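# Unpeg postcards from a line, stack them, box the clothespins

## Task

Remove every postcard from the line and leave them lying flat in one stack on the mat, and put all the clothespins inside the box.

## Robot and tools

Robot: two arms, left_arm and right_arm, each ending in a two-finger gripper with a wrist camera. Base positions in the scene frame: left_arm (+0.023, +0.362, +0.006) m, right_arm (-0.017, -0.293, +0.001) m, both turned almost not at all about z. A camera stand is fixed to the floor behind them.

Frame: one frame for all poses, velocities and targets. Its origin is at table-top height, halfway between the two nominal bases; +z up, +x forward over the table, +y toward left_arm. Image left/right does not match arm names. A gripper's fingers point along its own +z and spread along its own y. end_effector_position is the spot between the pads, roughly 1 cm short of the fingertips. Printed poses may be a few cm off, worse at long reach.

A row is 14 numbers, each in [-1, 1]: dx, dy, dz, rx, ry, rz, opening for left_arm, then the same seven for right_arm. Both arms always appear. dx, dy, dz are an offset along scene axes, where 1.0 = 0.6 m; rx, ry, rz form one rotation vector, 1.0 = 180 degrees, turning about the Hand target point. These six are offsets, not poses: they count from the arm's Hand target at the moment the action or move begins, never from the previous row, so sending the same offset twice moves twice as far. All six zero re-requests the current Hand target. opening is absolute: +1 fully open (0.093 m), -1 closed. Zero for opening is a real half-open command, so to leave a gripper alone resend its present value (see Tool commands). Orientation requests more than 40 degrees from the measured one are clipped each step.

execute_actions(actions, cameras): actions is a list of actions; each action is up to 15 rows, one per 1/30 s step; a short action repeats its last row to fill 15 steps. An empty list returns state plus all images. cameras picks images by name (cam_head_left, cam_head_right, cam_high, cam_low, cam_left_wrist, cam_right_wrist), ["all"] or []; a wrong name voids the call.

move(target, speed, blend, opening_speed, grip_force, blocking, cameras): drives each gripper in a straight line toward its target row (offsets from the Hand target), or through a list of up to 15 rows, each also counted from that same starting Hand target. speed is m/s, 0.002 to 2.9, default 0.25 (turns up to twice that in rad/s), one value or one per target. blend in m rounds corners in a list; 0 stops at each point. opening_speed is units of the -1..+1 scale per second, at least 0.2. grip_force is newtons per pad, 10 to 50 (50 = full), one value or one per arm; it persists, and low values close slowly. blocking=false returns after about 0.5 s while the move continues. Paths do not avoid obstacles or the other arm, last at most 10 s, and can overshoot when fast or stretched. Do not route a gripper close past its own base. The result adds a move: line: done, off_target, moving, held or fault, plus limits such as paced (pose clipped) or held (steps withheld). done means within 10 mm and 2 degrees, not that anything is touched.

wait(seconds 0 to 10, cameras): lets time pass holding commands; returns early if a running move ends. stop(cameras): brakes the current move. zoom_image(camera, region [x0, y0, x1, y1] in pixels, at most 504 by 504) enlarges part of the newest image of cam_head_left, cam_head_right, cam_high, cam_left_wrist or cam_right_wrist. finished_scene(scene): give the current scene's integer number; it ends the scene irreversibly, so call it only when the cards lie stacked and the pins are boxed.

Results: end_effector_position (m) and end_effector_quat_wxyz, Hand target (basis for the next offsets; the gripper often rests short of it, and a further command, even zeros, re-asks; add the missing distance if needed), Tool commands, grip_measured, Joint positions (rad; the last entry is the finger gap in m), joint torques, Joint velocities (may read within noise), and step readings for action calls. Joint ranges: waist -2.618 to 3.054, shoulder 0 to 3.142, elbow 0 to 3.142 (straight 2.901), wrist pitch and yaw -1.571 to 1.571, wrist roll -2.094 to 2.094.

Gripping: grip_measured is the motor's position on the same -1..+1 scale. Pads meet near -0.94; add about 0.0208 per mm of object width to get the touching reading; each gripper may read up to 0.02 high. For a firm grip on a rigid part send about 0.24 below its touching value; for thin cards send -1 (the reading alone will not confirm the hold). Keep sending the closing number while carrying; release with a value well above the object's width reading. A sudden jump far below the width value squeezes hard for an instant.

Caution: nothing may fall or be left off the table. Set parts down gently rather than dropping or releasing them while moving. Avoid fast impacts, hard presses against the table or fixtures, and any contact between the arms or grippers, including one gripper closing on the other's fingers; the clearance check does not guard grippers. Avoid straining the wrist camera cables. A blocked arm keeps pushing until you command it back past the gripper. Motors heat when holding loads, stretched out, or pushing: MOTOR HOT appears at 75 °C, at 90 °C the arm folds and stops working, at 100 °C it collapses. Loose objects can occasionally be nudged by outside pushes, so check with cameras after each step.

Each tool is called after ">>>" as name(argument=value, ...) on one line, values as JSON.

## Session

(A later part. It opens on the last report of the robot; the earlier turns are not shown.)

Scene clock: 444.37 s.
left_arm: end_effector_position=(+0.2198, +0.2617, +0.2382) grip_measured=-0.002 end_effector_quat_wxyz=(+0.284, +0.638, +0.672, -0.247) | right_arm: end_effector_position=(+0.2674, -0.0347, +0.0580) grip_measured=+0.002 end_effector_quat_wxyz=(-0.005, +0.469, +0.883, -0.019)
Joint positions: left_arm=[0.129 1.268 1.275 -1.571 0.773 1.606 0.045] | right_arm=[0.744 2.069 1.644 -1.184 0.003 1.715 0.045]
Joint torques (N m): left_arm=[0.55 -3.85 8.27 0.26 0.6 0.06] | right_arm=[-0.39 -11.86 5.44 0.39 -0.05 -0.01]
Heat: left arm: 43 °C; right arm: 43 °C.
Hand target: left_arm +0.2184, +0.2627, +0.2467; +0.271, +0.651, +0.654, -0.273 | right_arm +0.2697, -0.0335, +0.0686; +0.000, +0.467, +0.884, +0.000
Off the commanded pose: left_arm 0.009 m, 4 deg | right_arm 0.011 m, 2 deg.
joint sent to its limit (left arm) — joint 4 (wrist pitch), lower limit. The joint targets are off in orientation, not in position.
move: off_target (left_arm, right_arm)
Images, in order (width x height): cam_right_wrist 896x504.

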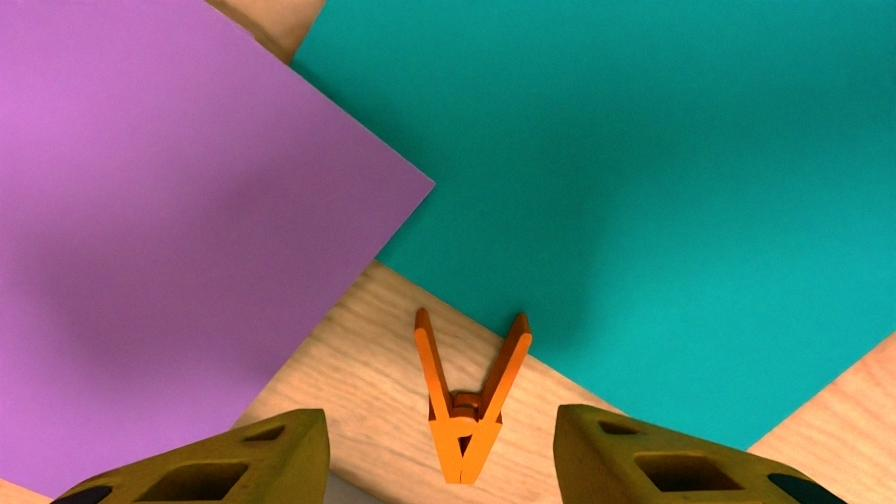

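>>> move(target=[[0,0,0,0,0,0,0,0.004,0.001,-0.05,0,0,0,0.0],[0,0,0,0,0,0,0,0.004,0.001,-0.062,0,0,0,0],[0,0,0,0,0,0,0,0.004,0.001,-0.062,0,0,0,-0.95]], speed=0.08, opening_speed=1.0, cameras=["cam_right_wrist","cam_head_left"])

Scene clock: 457.87 s.
left_arm: end_effector_position=(+0.2198, +0.2617, +0.2382) grip_measured=-0.002 end_effector_quat_wxyz=(+0.284, +0.638, +0.672, -0.247) | right_arm: end_effector_position=(+0.2701, -0.0322, +0.0348) grip_measured=-0.945 end_effector_quat_wxyz=(+0.001, +0.467, +0.884, -0.001)
Joint positions: left_arm=[0.129 1.268 1.275 -1.571 0.773 1.606 0.045] | right_arm=[0.744 2.069 1.55 -1.053 0.003 1.711 0]
Joint torques (N m): left_arm=[0.62 -3.88 8.27 0.24 0.61 0.07] | right_arm=[-0.49 -8.34 5.76 0.51 -0.07 -0.04]
Heat: left arm: 43 °C; right arm: 46 °C.
Hand target: left_arm +0.2184, +0.2627, +0.2467; +0.271, +0.651, +0.654, -0.273 | right_arm +0.2721, -0.0329, +0.0314; +0.000, +0.467, +0.884, +0.000
Off the commanded pose: left_arm 0.009 m, 4 deg | right_arm 0.004 m, 0 deg.
joint sent to its limit (left arm) — joint 4 (wrist pitch), lower limit. The joint targets are off in orientation, not in position.
move: off_target (left_arm)
Images, in order (width x height): cam_head_left 896x504, cam_right_wrist 896x504.

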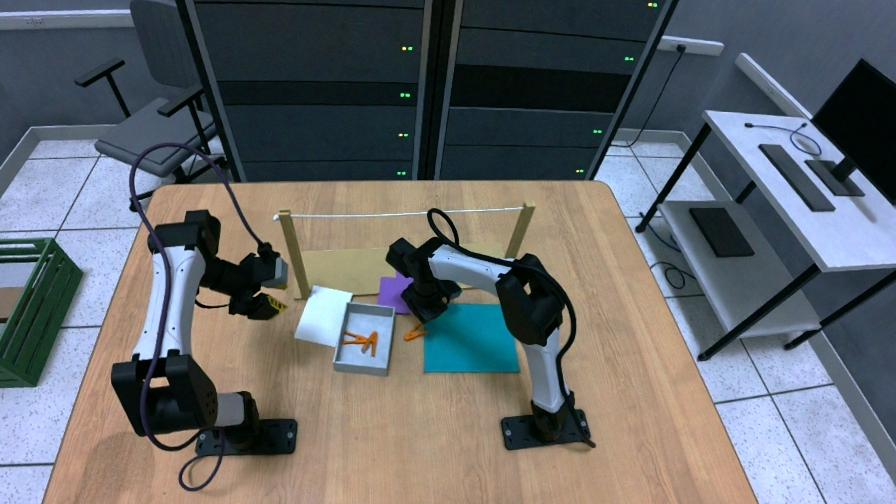

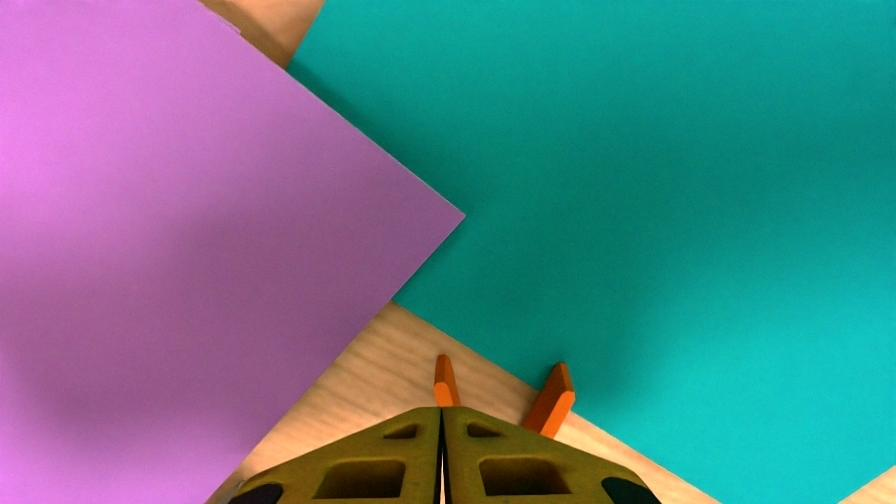

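>>> move(target=[[0,0,0,0,0,0,0,0,0,0.02,0,0,0,0.2],[0,0,0,0,0,0,0,-0.014,-0.011,0.0,0,0,0,0.2],[0,0,0,0,0,0,0,-0.014,-0.011,-0.036,0,0,0,0.2]], speed=0.08, cameras=["cam_right_wrist"])

Scene clock: 465.80 s.
left_arm: end_effector_position=(+0.2198, +0.2617, +0.2382) grip_measured=-0.002 end_effector_quat_wxyz=(+0.284, +0.638, +0.672, -0.247) | right_arm: end_effector_position=(+0.2599, -0.0415, +0.0102) grip_measured=+0.198 end_effector_quat_wxyz=(-0.002, +0.467, +0.884, -0.011)
Joint positions: left_arm=[0.129 1.268 1.275 -1.571 0.773 1.606 0.045] | right_arm=[0.744 2.069 1.447 -0.971 0.003 1.711 0.055]
Joint torques (N m): left_arm=[0.59 -3.88 8.27 0.24 0.62 0.08] | right_arm=[-0.49 -8.99 5.11 0.57 -0.03 0.01]
Heat: left arm: 43 °C; right arm: 46 °C.
Hand target: left_arm +0.2184, +0.2627, +0.2467; +0.271, +0.651, +0.654, -0.273 | right_arm +0.2637, -0.0395, +0.0098; +0.000, +0.467, +0.884, +0.000
Off the commanded pose: left_arm 0.009 m, 4 deg | right_arm 0.004 m, 1 deg.
joint sent to its limit (left arm) — joint 4 (wrist pitch), lower limit. The joint targets are off in orientation, not in position.
move: off_target (left_arm)
Images, in order (width x height): cam_right_wrist 896x504.

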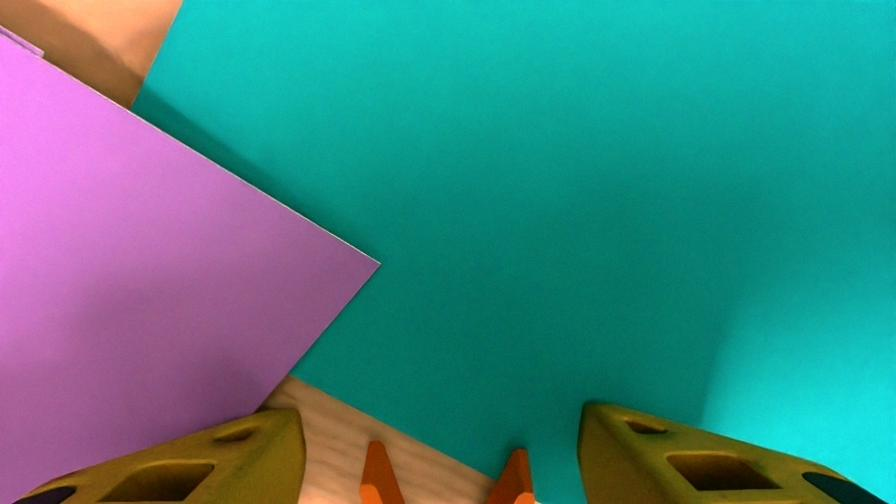

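>>> move(target=[[0,0,0,0,0,0,0,-0.012,0.017,0.006,0,0,0,0.2],[0,0,0,0,0,0,0,-0.012,0.017,0.006,0,0,0,-0.95],[0,0,0,0,0,0,0,-0.012,0.017,0.15,0,0,0,-0.95]], speed=0.08, opening_speed=1.0, cameras=["cam_right_wrist","cam_head_left"])

Scene clock: 475.70 s.
left_arm: end_effector_position=(+0.2198, +0.2617, +0.2382) grip_measured=-0.002 end_effector_quat_wxyz=(+0.284, +0.638, +0.672, -0.247) | right_arm: end_effector_position=(+0.2564, -0.0344, +0.0827) grip_measured=-0.740 end_effector_quat_wxyz=(-0.005, +0.460, +0.888, -0.020)
Joint positions: left_arm=[0.129 1.268 1.275 -1.571 0.773 1.606 0.045] | right_arm=[0.764 2.026 1.679 -1.265 0.003 1.716 0.01]
Joint torques (N m): left_arm=[0.59 -3.89 8.25 0.24 0.58 0.07] | right_arm=[0.43 -11.45 8.12 0.15 -0.04 0.26]
Heat: left arm: 44 °C; right arm: 47 °C.
Hand target: left_arm +0.2184, +0.2627, +0.2467; +0.271, +0.651, +0.654, -0.273 | right_arm +0.2566, -0.0293, +0.0999; +0.000, +0.467, +0.884, +0.000
Off the commanded pose: left_arm 0.009 m, 4 deg | right_arm 0.018 m, 3 deg.
joint sent to its limit (left arm) — joint 4 (wrist pitch), lower limit. The joint targets are off in orientation, not in position.
move: off_target (left_arm, right_arm)
Images, in order (width x height): cam_head_left 896x504, cam_right_wrist 896x504.

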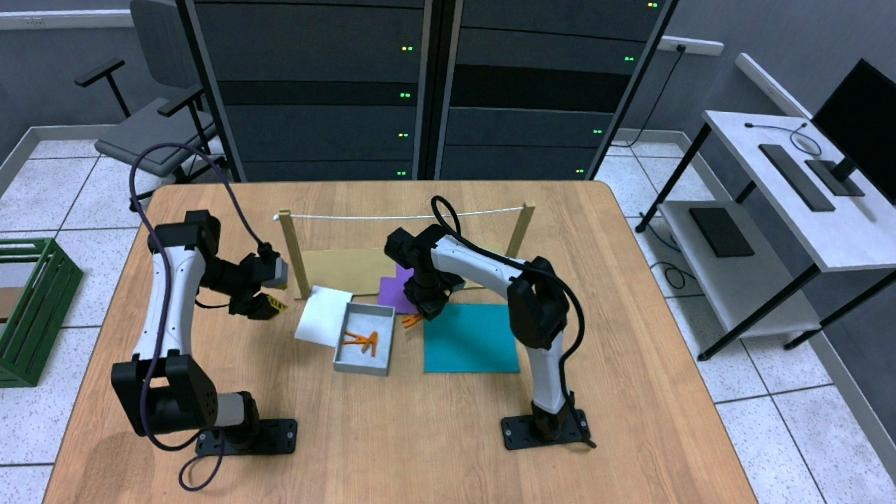

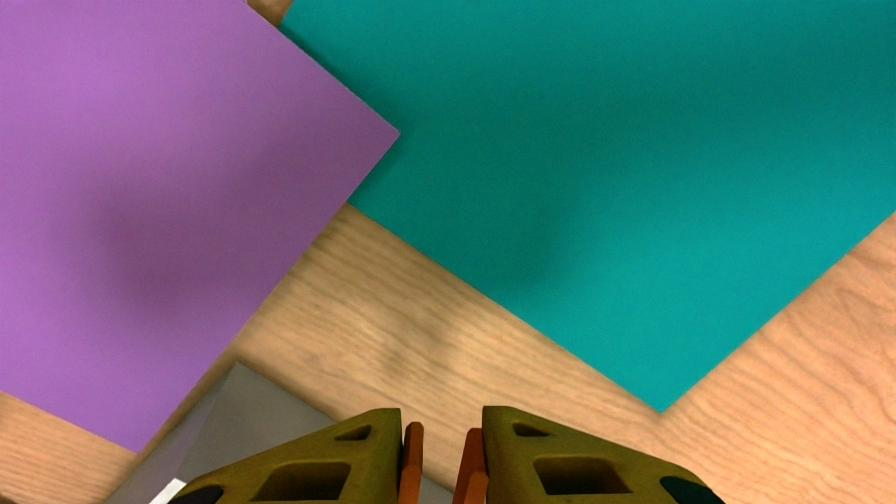

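>>> move(target=[[0,0,0,0,0,0,0,0,0,0.1,0,0,0,-0.95],[0,0,0,0,0,0,0,-0.06,0.19,0.1,0,0,0,-0.95],[0,0,0,0,0,0,0,-0.06,0.19,-0.02,0,0,0,-0.95]], blend=[0.02,0.02,0], cameras=["cam_right_wrist","cam_head_left","cam_head_right"])

Scene clock: 485.30 s.
left_arm: end_effector_position=(+0.2198, +0.2617, +0.2382) grip_measured=-0.002 end_effector_quat_wxyz=(+0.284, +0.638, +0.672, -0.247) | right_arm: end_effector_position=(+0.2180, +0.0838, +0.0895) grip_measured=-0.740 end_effector_quat_wxyz=(+0.001, +0.454, +0.891, -0.003)
Joint positions: left_arm=[0.129 1.268 1.275 -1.571 0.773 1.606 0.045] | right_arm=[1.019 2.294 2.129 -1.413 0.003 1.957 0.01]
Joint torques (N m): left_arm=[0.55 -3.85 8.31 0.26 0.6 0.06] | right_arm=[-0.58 -10.24 6.06 0.46 -0.02 0.24]
Heat: left arm: 44 °C; right arm: 49 °C.
Hand target: left_arm +0.2184, +0.2627, +0.2467; +0.271, +0.651, +0.654, -0.273 | right_arm +0.2206, +0.0847, +0.0880; +0.000, +0.467, +0.884, +0.000
Off the commanded pose: left_arm 0.009 m, 4 deg | right_arm 0.003 m, 2 deg.
joint sent to its limit (left arm) — joint 4 (wrist pitch), lower limit. The joint targets are off in orientation, not in position.
move: off_target (left_arm)
Images, in order (width x height): cam_head_left 896x504, cam_head_right 896x504, cam_right_wrist 896x504.

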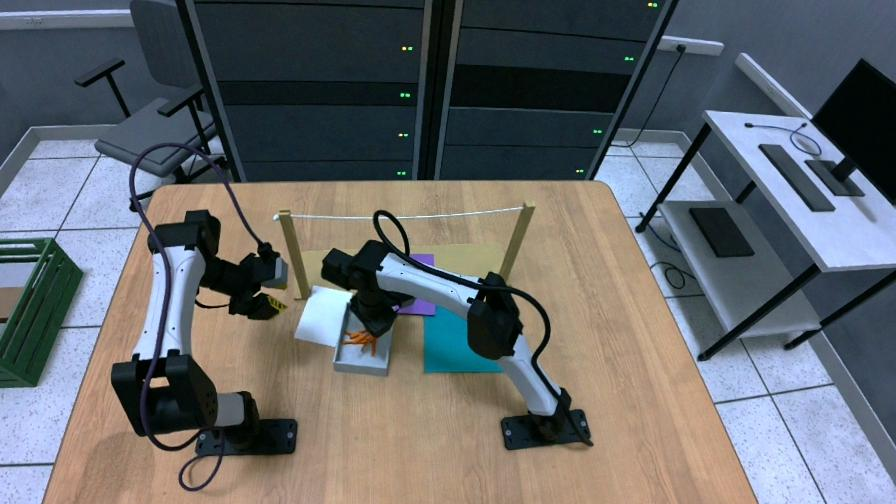

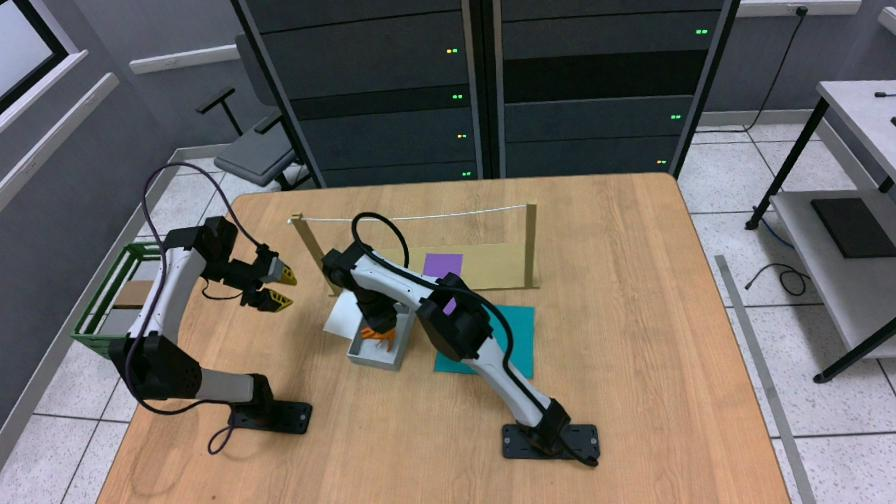

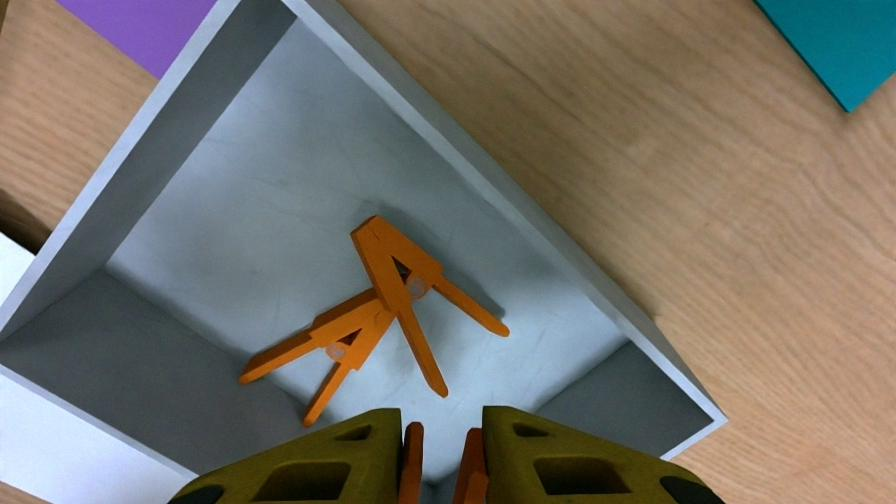

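>>> move(target=[[0,0,0,0,0,0,0,0.03,-0.045,0.0,0,0,0,-0.95],[0,0,0,0,0,0,0,0.03,-0.045,-0.055,0,0,0,-0.95],[0,0,0,0,0,0,0,0.03,-0.045,-0.055,0,0,0,-0.4],[0,0,0,0,0,0,0,0.03,-0.045,0.13,0,0,0,-0.4]], speed=0.15, cameras=["cam_right_wrist","cam_head_left","cam_left_wrist"])

Scene clock: 494.47 s.
left_arm: end_effector_position=(+0.2198, +0.2617, +0.2382) grip_measured=-0.002 end_effector_quat_wxyz=(+0.284, +0.638, +0.672, -0.247) | right_arm: end_effector_position=(+0.2401, +0.0576, +0.1430) grip_measured=-0.399 end_effector_quat_wxyz=(+0.005, +0.469, +0.883, +0.015)
Joint positions: left_arm=[0.129 1.268 1.275 -1.571 0.773 1.606 0.045] | right_arm=[0.945 2.238 2.251 -1.552 0.005 1.917 0.026]
Joint torques (N m): left_arm=[0.61 -3.92 8.23 0.23 0.6 0.06] | right_arm=[-0.05 -13.71 7.69 0.32 -0.04 0.01]
Heat: left arm: 44 °C; right arm: 50 °C.
Hand target: left_arm +0.2184, +0.2627, +0.2467; +0.271, +0.651, +0.654, -0.273 | right_arm +0.2384, +0.0578, +0.1658; +0.000, +0.467, +0.884, +0.000
Off the commanded pose: left_arm 0.009 m, 4 deg | right_arm 0.023 m, 2 deg.
joint sent to its limit (left arm) — joint 4 (wrist pitch), lower limit. The joint targets are off in orientation, not in position.
joint sent to its limit (right arm) — joint 4 (wrist pitch), lower limit. The joint targets are off in orientation, not in position.
move: off_target (left_arm, right_arm)
Images, in order (width x height): cam_head_left 896x504, cam_left_wrist 896x504, cam_right_wrist 896x504.

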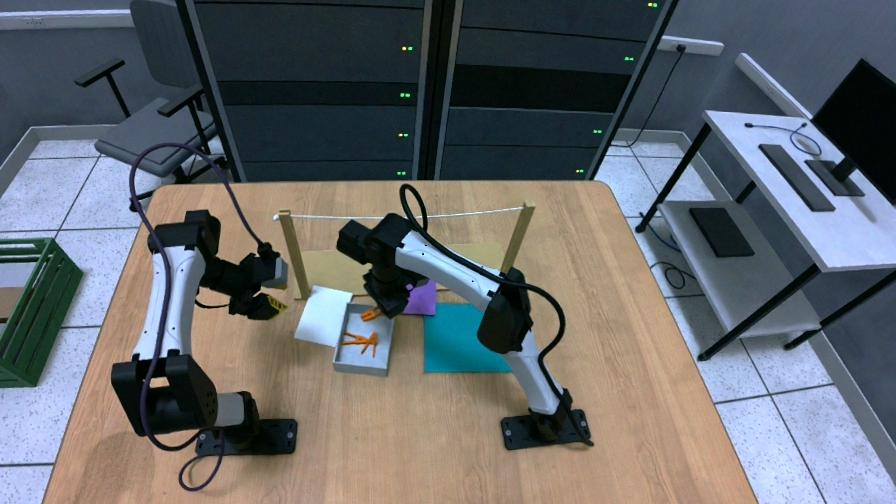

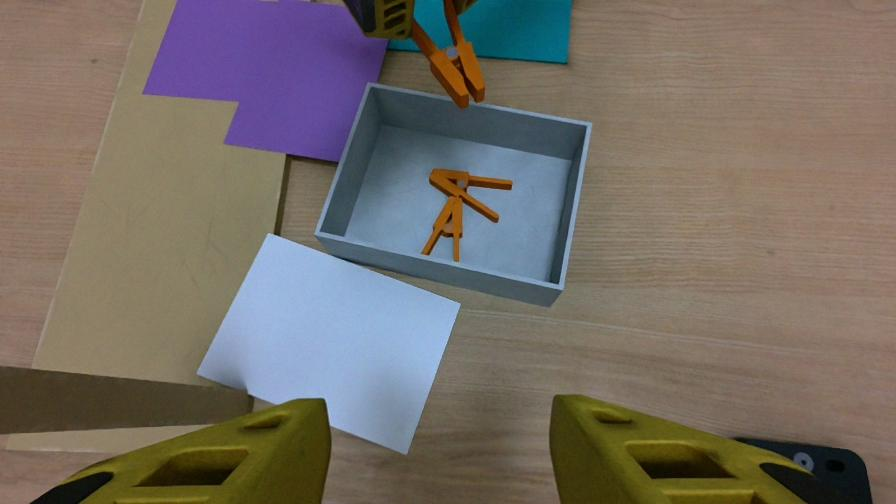

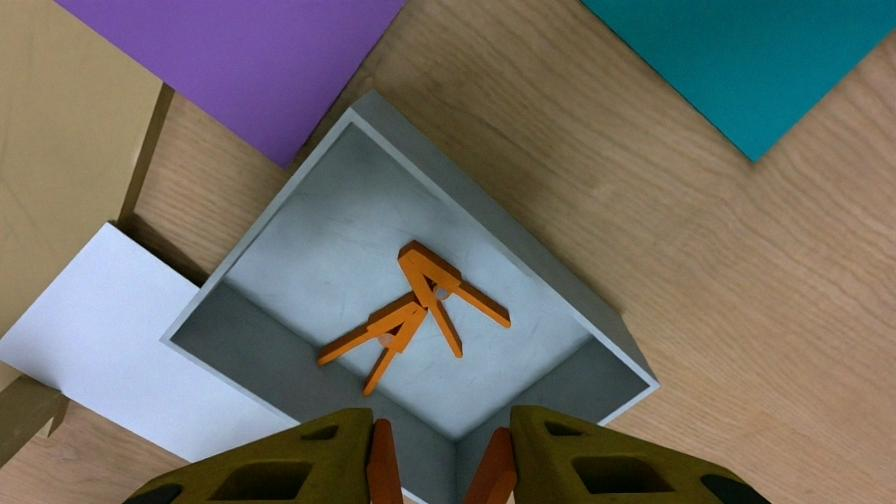

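>>> move(target=[[0,0,0,0,0,0,0,0.0,0.03,-0.17,0,0,0,-0.4],[0,0,0,0,0,0,0,0.0,0.03,-0.17,0,0,0,0.1],[0,0,0,0,0,0,0,0,0.03,0.07,0,0,0,0.1]], speed=0.15, cameras=["cam_right_wrist","cam_head_left","cam_left_wrist"])

Scene clock: 502.40 s.
left_arm: end_effector_position=(+0.2198, +0.2617, +0.2382) grip_measured=-0.002 end_effector_quat_wxyz=(+0.284, +0.638, +0.672, -0.247) | right_arm: end_effector_position=(+0.2429, +0.0757, +0.1949) grip_measured=+0.098 end_effector_quat_wxyz=(+0.016, +0.459, +0.883, +0.098)
Joint positions: left_arm=[0.129 1.268 1.275 -1.571 0.773 1.606 0.045] | right_arm=[0.963 2.191 2.371 -1.552 0.005 1.917 0.05]
Joint torques (N m): left_arm=[0.55 -3.92 8.28 0.25 0.62 0.06] | right_arm=[0.39 -11.44 7.12 0.68 0.02 0.2]
Heat: left arm: 44 °C; right arm: 52 °C.
Hand target: left_arm +0.2184, +0.2627, +0.2467; +0.271, +0.651, +0.654, -0.273 | right_arm +0.2386, +0.0757, +0.2079; +0.000, +0.467, +0.884, +0.000
Off the commanded pose: left_arm 0.009 m, 4 deg | right_arm 0.014 m, 11 deg.
joint sent to its limit (left arm) — joint 4 (wrist pitch), lower limit. The joint targets are off in orientation, not in position.
joint sent to its limit (right arm) — joint 4 (wrist pitch), lower limit. The joint targets are off in orientation, not in position.
move: off_target (left_arm, right_arm)
Images, in order (width x height): cam_head_left 896x504, cam_left_wrist 896x504, cam_right_wrist 896x504.

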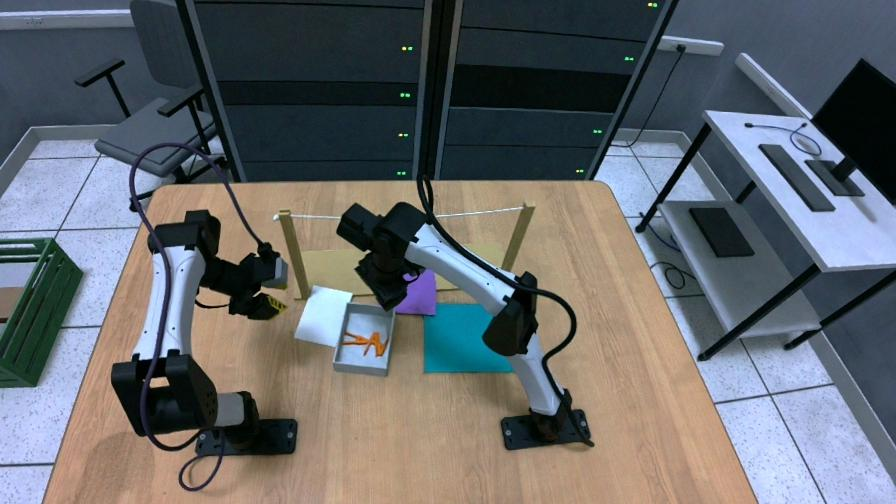

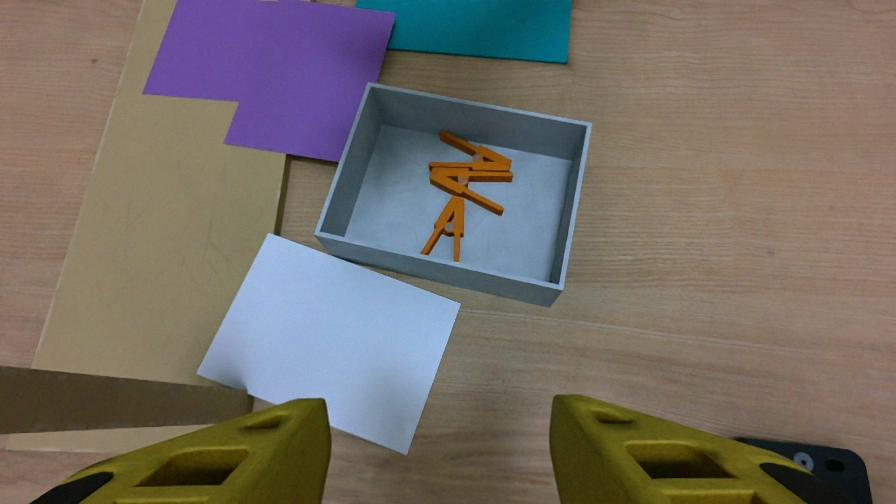

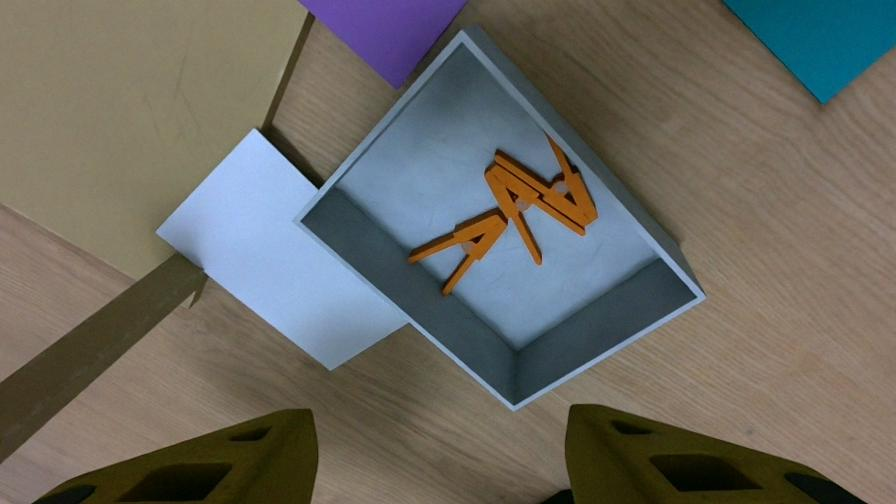

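>>> move(target=[[0,0,0,0,0,0,0,-0.1,-0.2,0,0.108,-0.35,-0.17,0.0],[0,0,0,0,0,0,0,-0.1,-0.2,-0.17,0.108,-0.35,-0.17,0.0]], blend=[0.03,0], cameras=["all"])

>>> zoom_image(camera="cam_low", region=[260, 200, 500, 290])

>>> zoom_image(camera="cam_head_left", region=[280, 230, 540, 390])

Scene clock: 546.50 s.
left_arm: end_effector_position=(+0.2198, +0.2617, +0.2382) grip_measured=-0.002 end_effector_quat_wxyz=(+0.284, +0.638, +0.672, -0.247) | right_arm: end_effector_position=(+0.1785, -0.0403, +0.1040) grip_measured=+0.002 end_effector_quat_wxyz=(+0.390, +0.473, +0.645, +0.457)
Joint positions: left_arm=[0.129 1.268 1.275 -1.571 0.773 1.606 0.045] | right_arm=[1.4 1.438 0.391 0.417 1.081 2.068 0.045]
Joint torques (N m): left_arm=[0.62 -3.92 8.24 0.24 0.59 0.05] | right_arm=[0.4 -2.81 5.11 1.85 0.85 0.12]
Heat: left arm: 45 °C; right arm: 50 °C.
Hand target: left_arm +0.2184, +0.2627, +0.2467; +0.271, +0.651, +0.654, -0.273 | right_arm +0.1786, -0.0443, +0.1059; +0.380, +0.597, +0.596, +0.380
Off the commanded pose: left_arm 0.009 m, 4 deg | right_arm 0.004 m, 18 deg.
joint sent to its limit (left arm) — joint 4 (wrist pitch), lower limit. The joint targets are off in orientation, not in position.
joint sent to its limit (right arm) — joint 6 (wrist roll), upper limit. The joint targets are off in orientation, not in position.
move: off_target (left_arm, right_arm)

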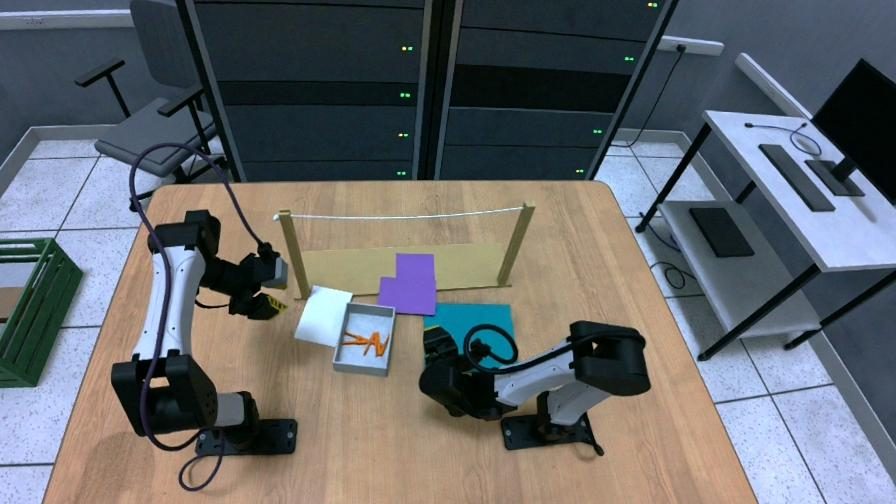

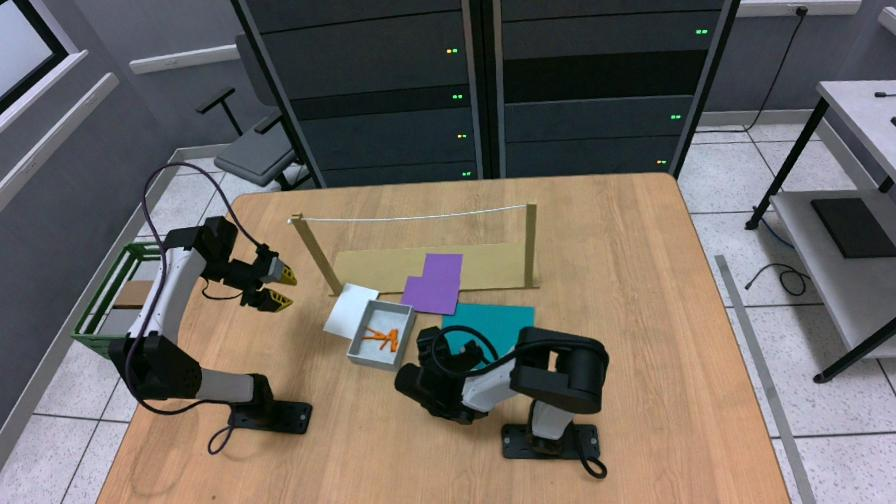

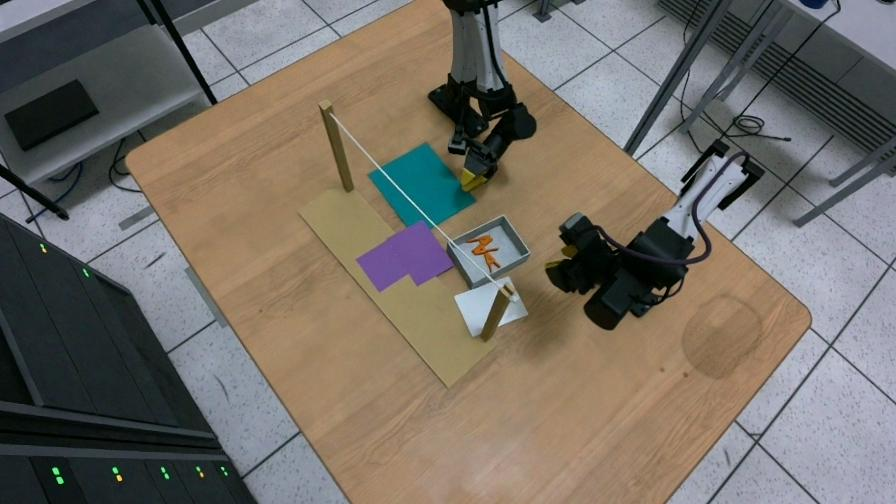

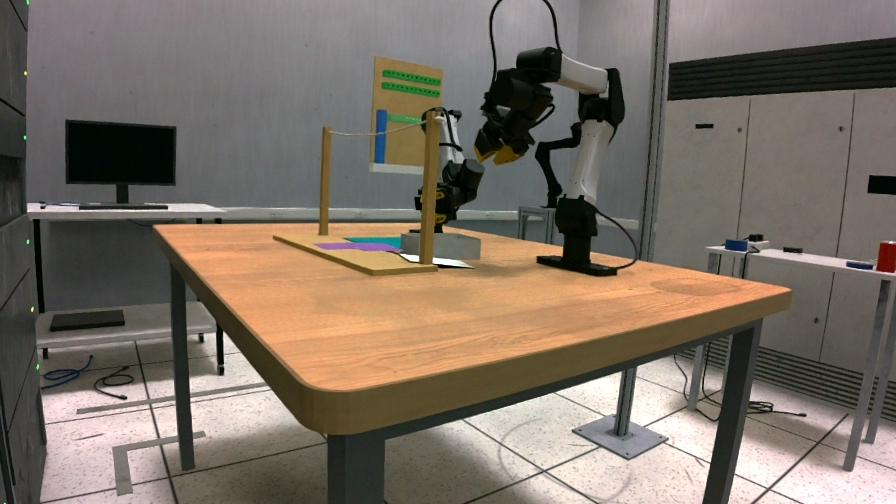

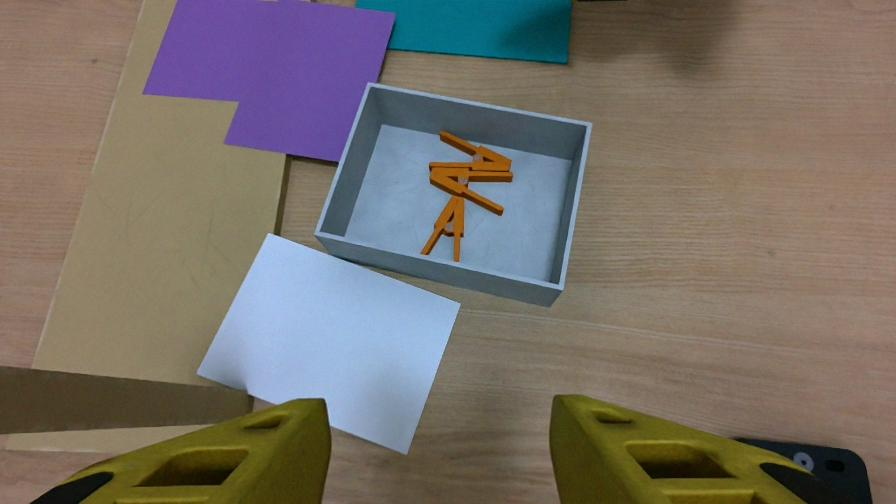

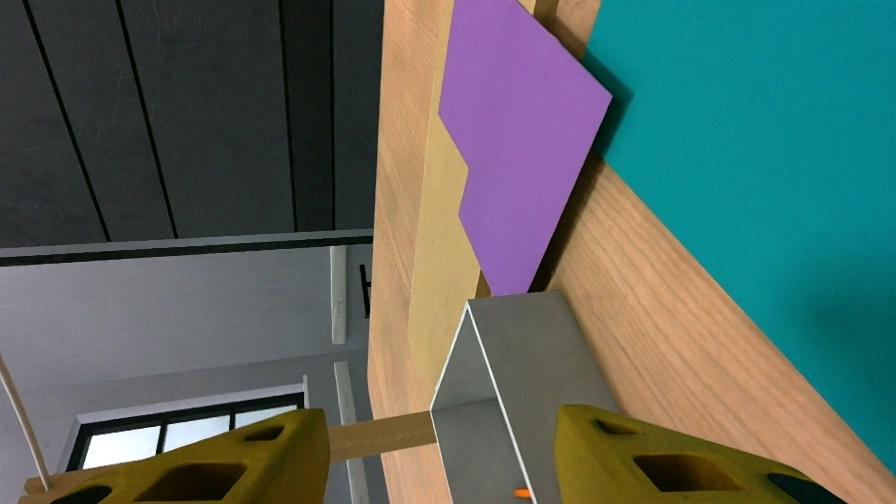

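Scaled by 2.100 from the camera's 896x504 image, which has a finer 1280x720 frame.

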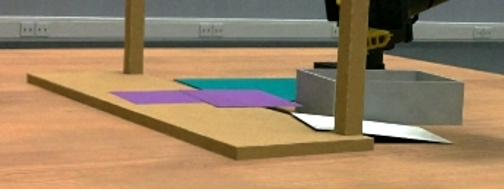

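Scaled by 1.938 from the camera's 896x504 image, which has a finer 1280x720 frame.

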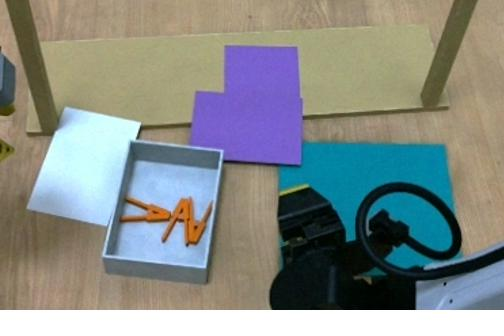

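>>> move(target=[0,0,0,0,0,0,0,0.077,-0.068,-0.093,0,0.07,0,-0.61], cameras=["cam_right_wrist","cam_low","cam_head_left"])

>>> zoom_image(camera="cam_low", region=[260, 180, 500, 290])

Scene clock: 573.50 s.
left_arm: end_effector_position=(+0.2198, +0.2617, +0.2382) grip_measured=-0.002 end_effector_quat_wxyz=(+0.284, +0.638, +0.672, -0.247) | right_arm: end_effector_position=(+0.2197, -0.0898, +0.0386) grip_measured=-0.608 end_effector_quat_wxyz=(+0.310, +0.533, +0.710, +0.339)
Joint positions: left_arm=[0.129 1.268 1.275 -1.571 0.773 1.606 0.045] | right_arm=[1.056 1.438 0.368 0.242 0.671 2.069 0.016]
Joint torques (N m): left_arm=[0.55 -3.9 8.31 0.24 0.6 0.07] | right_arm=[-0.84 -5.27 7.53 1.61 0.41 0.15]
Heat: left arm: 45 °C; right arm: 45 °C.
Hand target: left_arm +0.2184, +0.2627, +0.2467; +0.271, +0.651, +0.654, -0.273 | right_arm +0.2248, -0.0849, +0.0501; +0.312, +0.635, +0.634, +0.313
Off the commanded pose: left_arm 0.009 m, 4 deg | right_arm 0.013 m, 15 deg.
joint sent to its limit (left arm) — joint 4 (wrist pitch), lower limit. The joint targets are off in orientation, not in position.
joint sent to its limit (right arm) — joint 6 (wrist roll), upper limit. The joint targets are off in orientation, not in position.
move: off_target (left_arm, right_arm)
Images, in order (width x height): cam_head_left 896x504, cam_low 896x504, cam_right_wrist 896x504.

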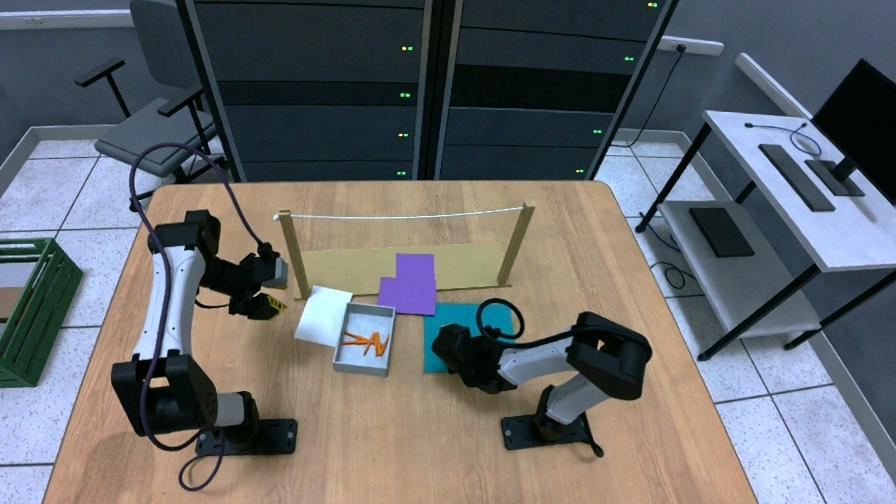

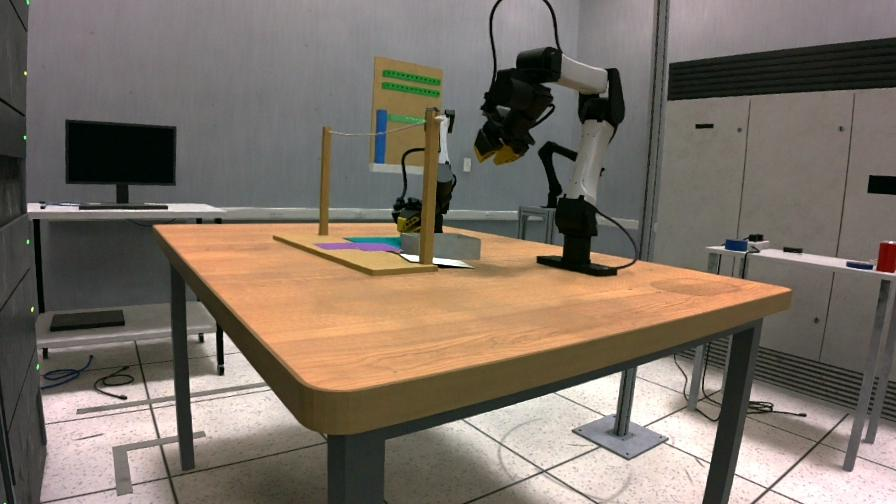

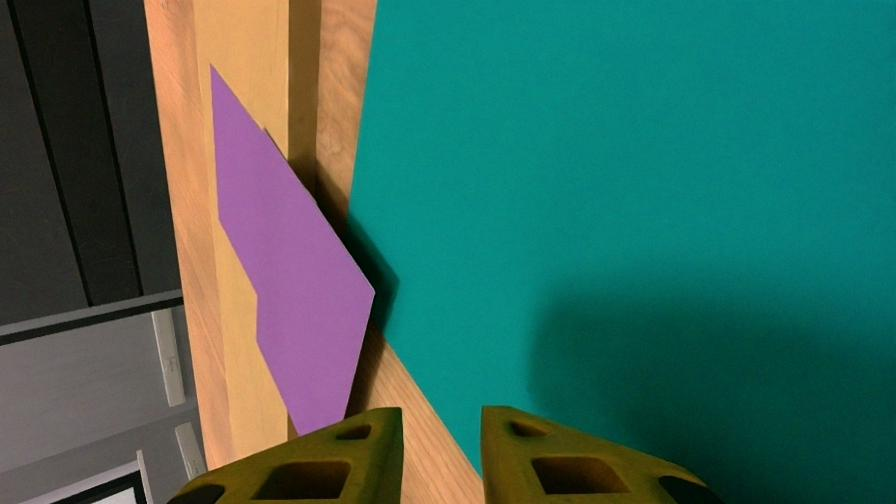

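Scaled by 2.100 from the camera's 896x504 image, which has a finer 1280x720 frame.

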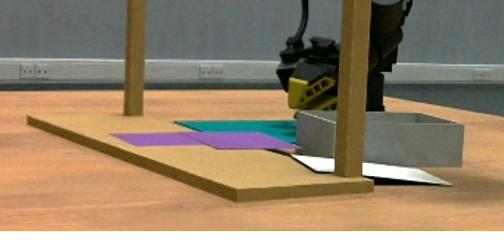

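>>> move(target=[0,0,0,0,0,0,0,0.07,0.055,-0.033,0,0,0,-0.61], speed=0.12, cameras=["cam_right_wrist","cam_low"])

>>> zoom_image(camera="cam_low", region=[300, 200, 460, 280])

Scene clock: 584.87 s.
left_arm: end_effector_position=(+0.2198, +0.2617, +0.2382) grip_measured=-0.002 end_effector_quat_wxyz=(+0.284, +0.638, +0.672, -0.247) | right_arm: end_effector_position=(+0.2602, -0.0568, +0.0252) grip_measured=-0.608 end_effector_quat_wxyz=(+0.314, +0.553, +0.697, +0.331)
Joint positions: left_arm=[0.129 1.268 1.275 -1.571 0.773 1.606 0.045] | right_arm=[0.996 1.701 0.555 0.318 0.656 2.069 0.016]
Joint torques (N m): left_arm=[0.59 -3.82 8.24 0.24 0.61 0.06] | right_arm=[-0.73 -4.52 7.02 1.84 0.41 0.15]
Heat: left arm: 45 °C; right arm: 44 °C.
Hand target: left_arm +0.2184, +0.2627, +0.2467; +0.271, +0.651, +0.654, -0.273 | right_arm +0.2668, -0.0521, +0.0302; +0.313, +0.635, +0.634, +0.312
Off the commanded pose: left_arm 0.009 m, 4 deg | right_arm 0.010 m, 12 deg.
joint sent to its limit (left arm) — joint 4 (wrist pitch), lower limit. The joint targets are off in orientation, not in position.
joint sent to its limit (right arm) — joint 6 (wrist roll), upper limit. The joint targets are off in orientation, not in position.
move: off_target (left_arm, right_arm)
Images, in order (width x height): cam_low 896x504, cam_right_wrist 896x504.

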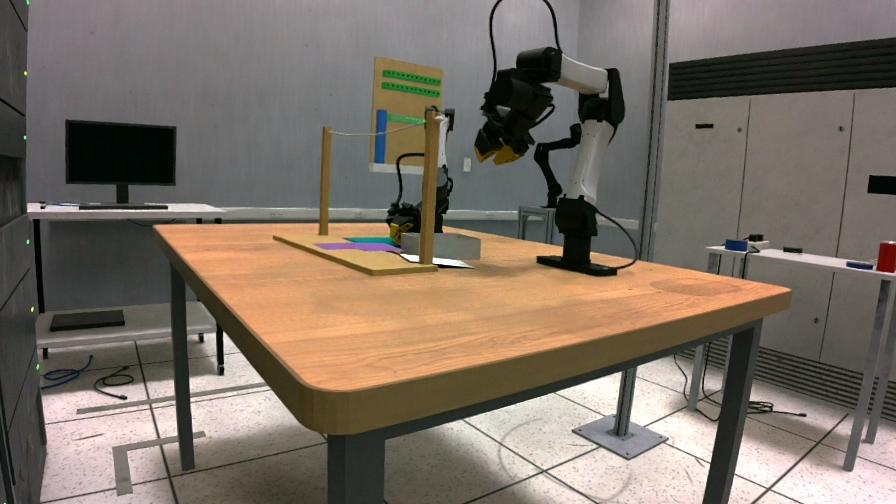

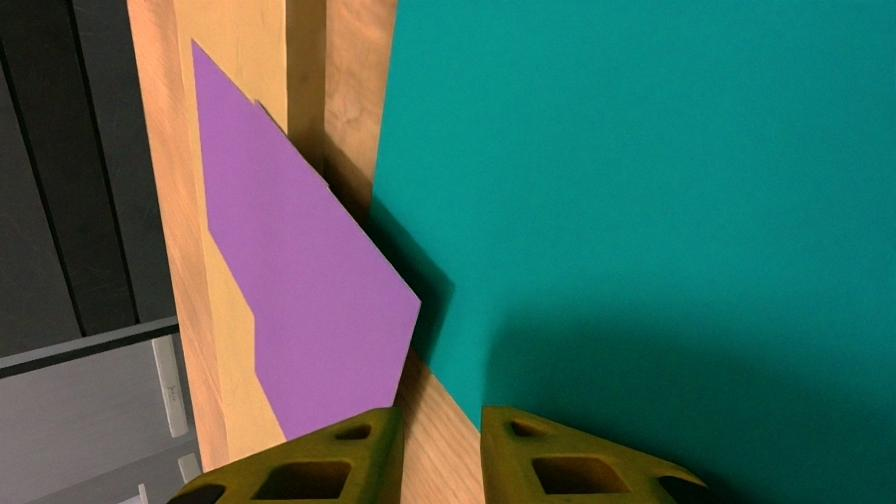

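Scaled by 3.150 from the camera's 896x504 image, which has a finer 1280x720 frame.

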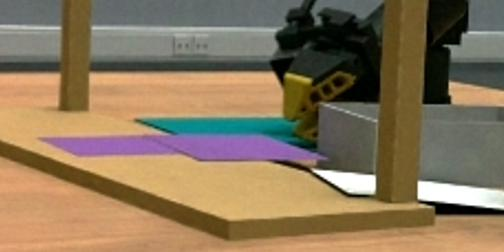

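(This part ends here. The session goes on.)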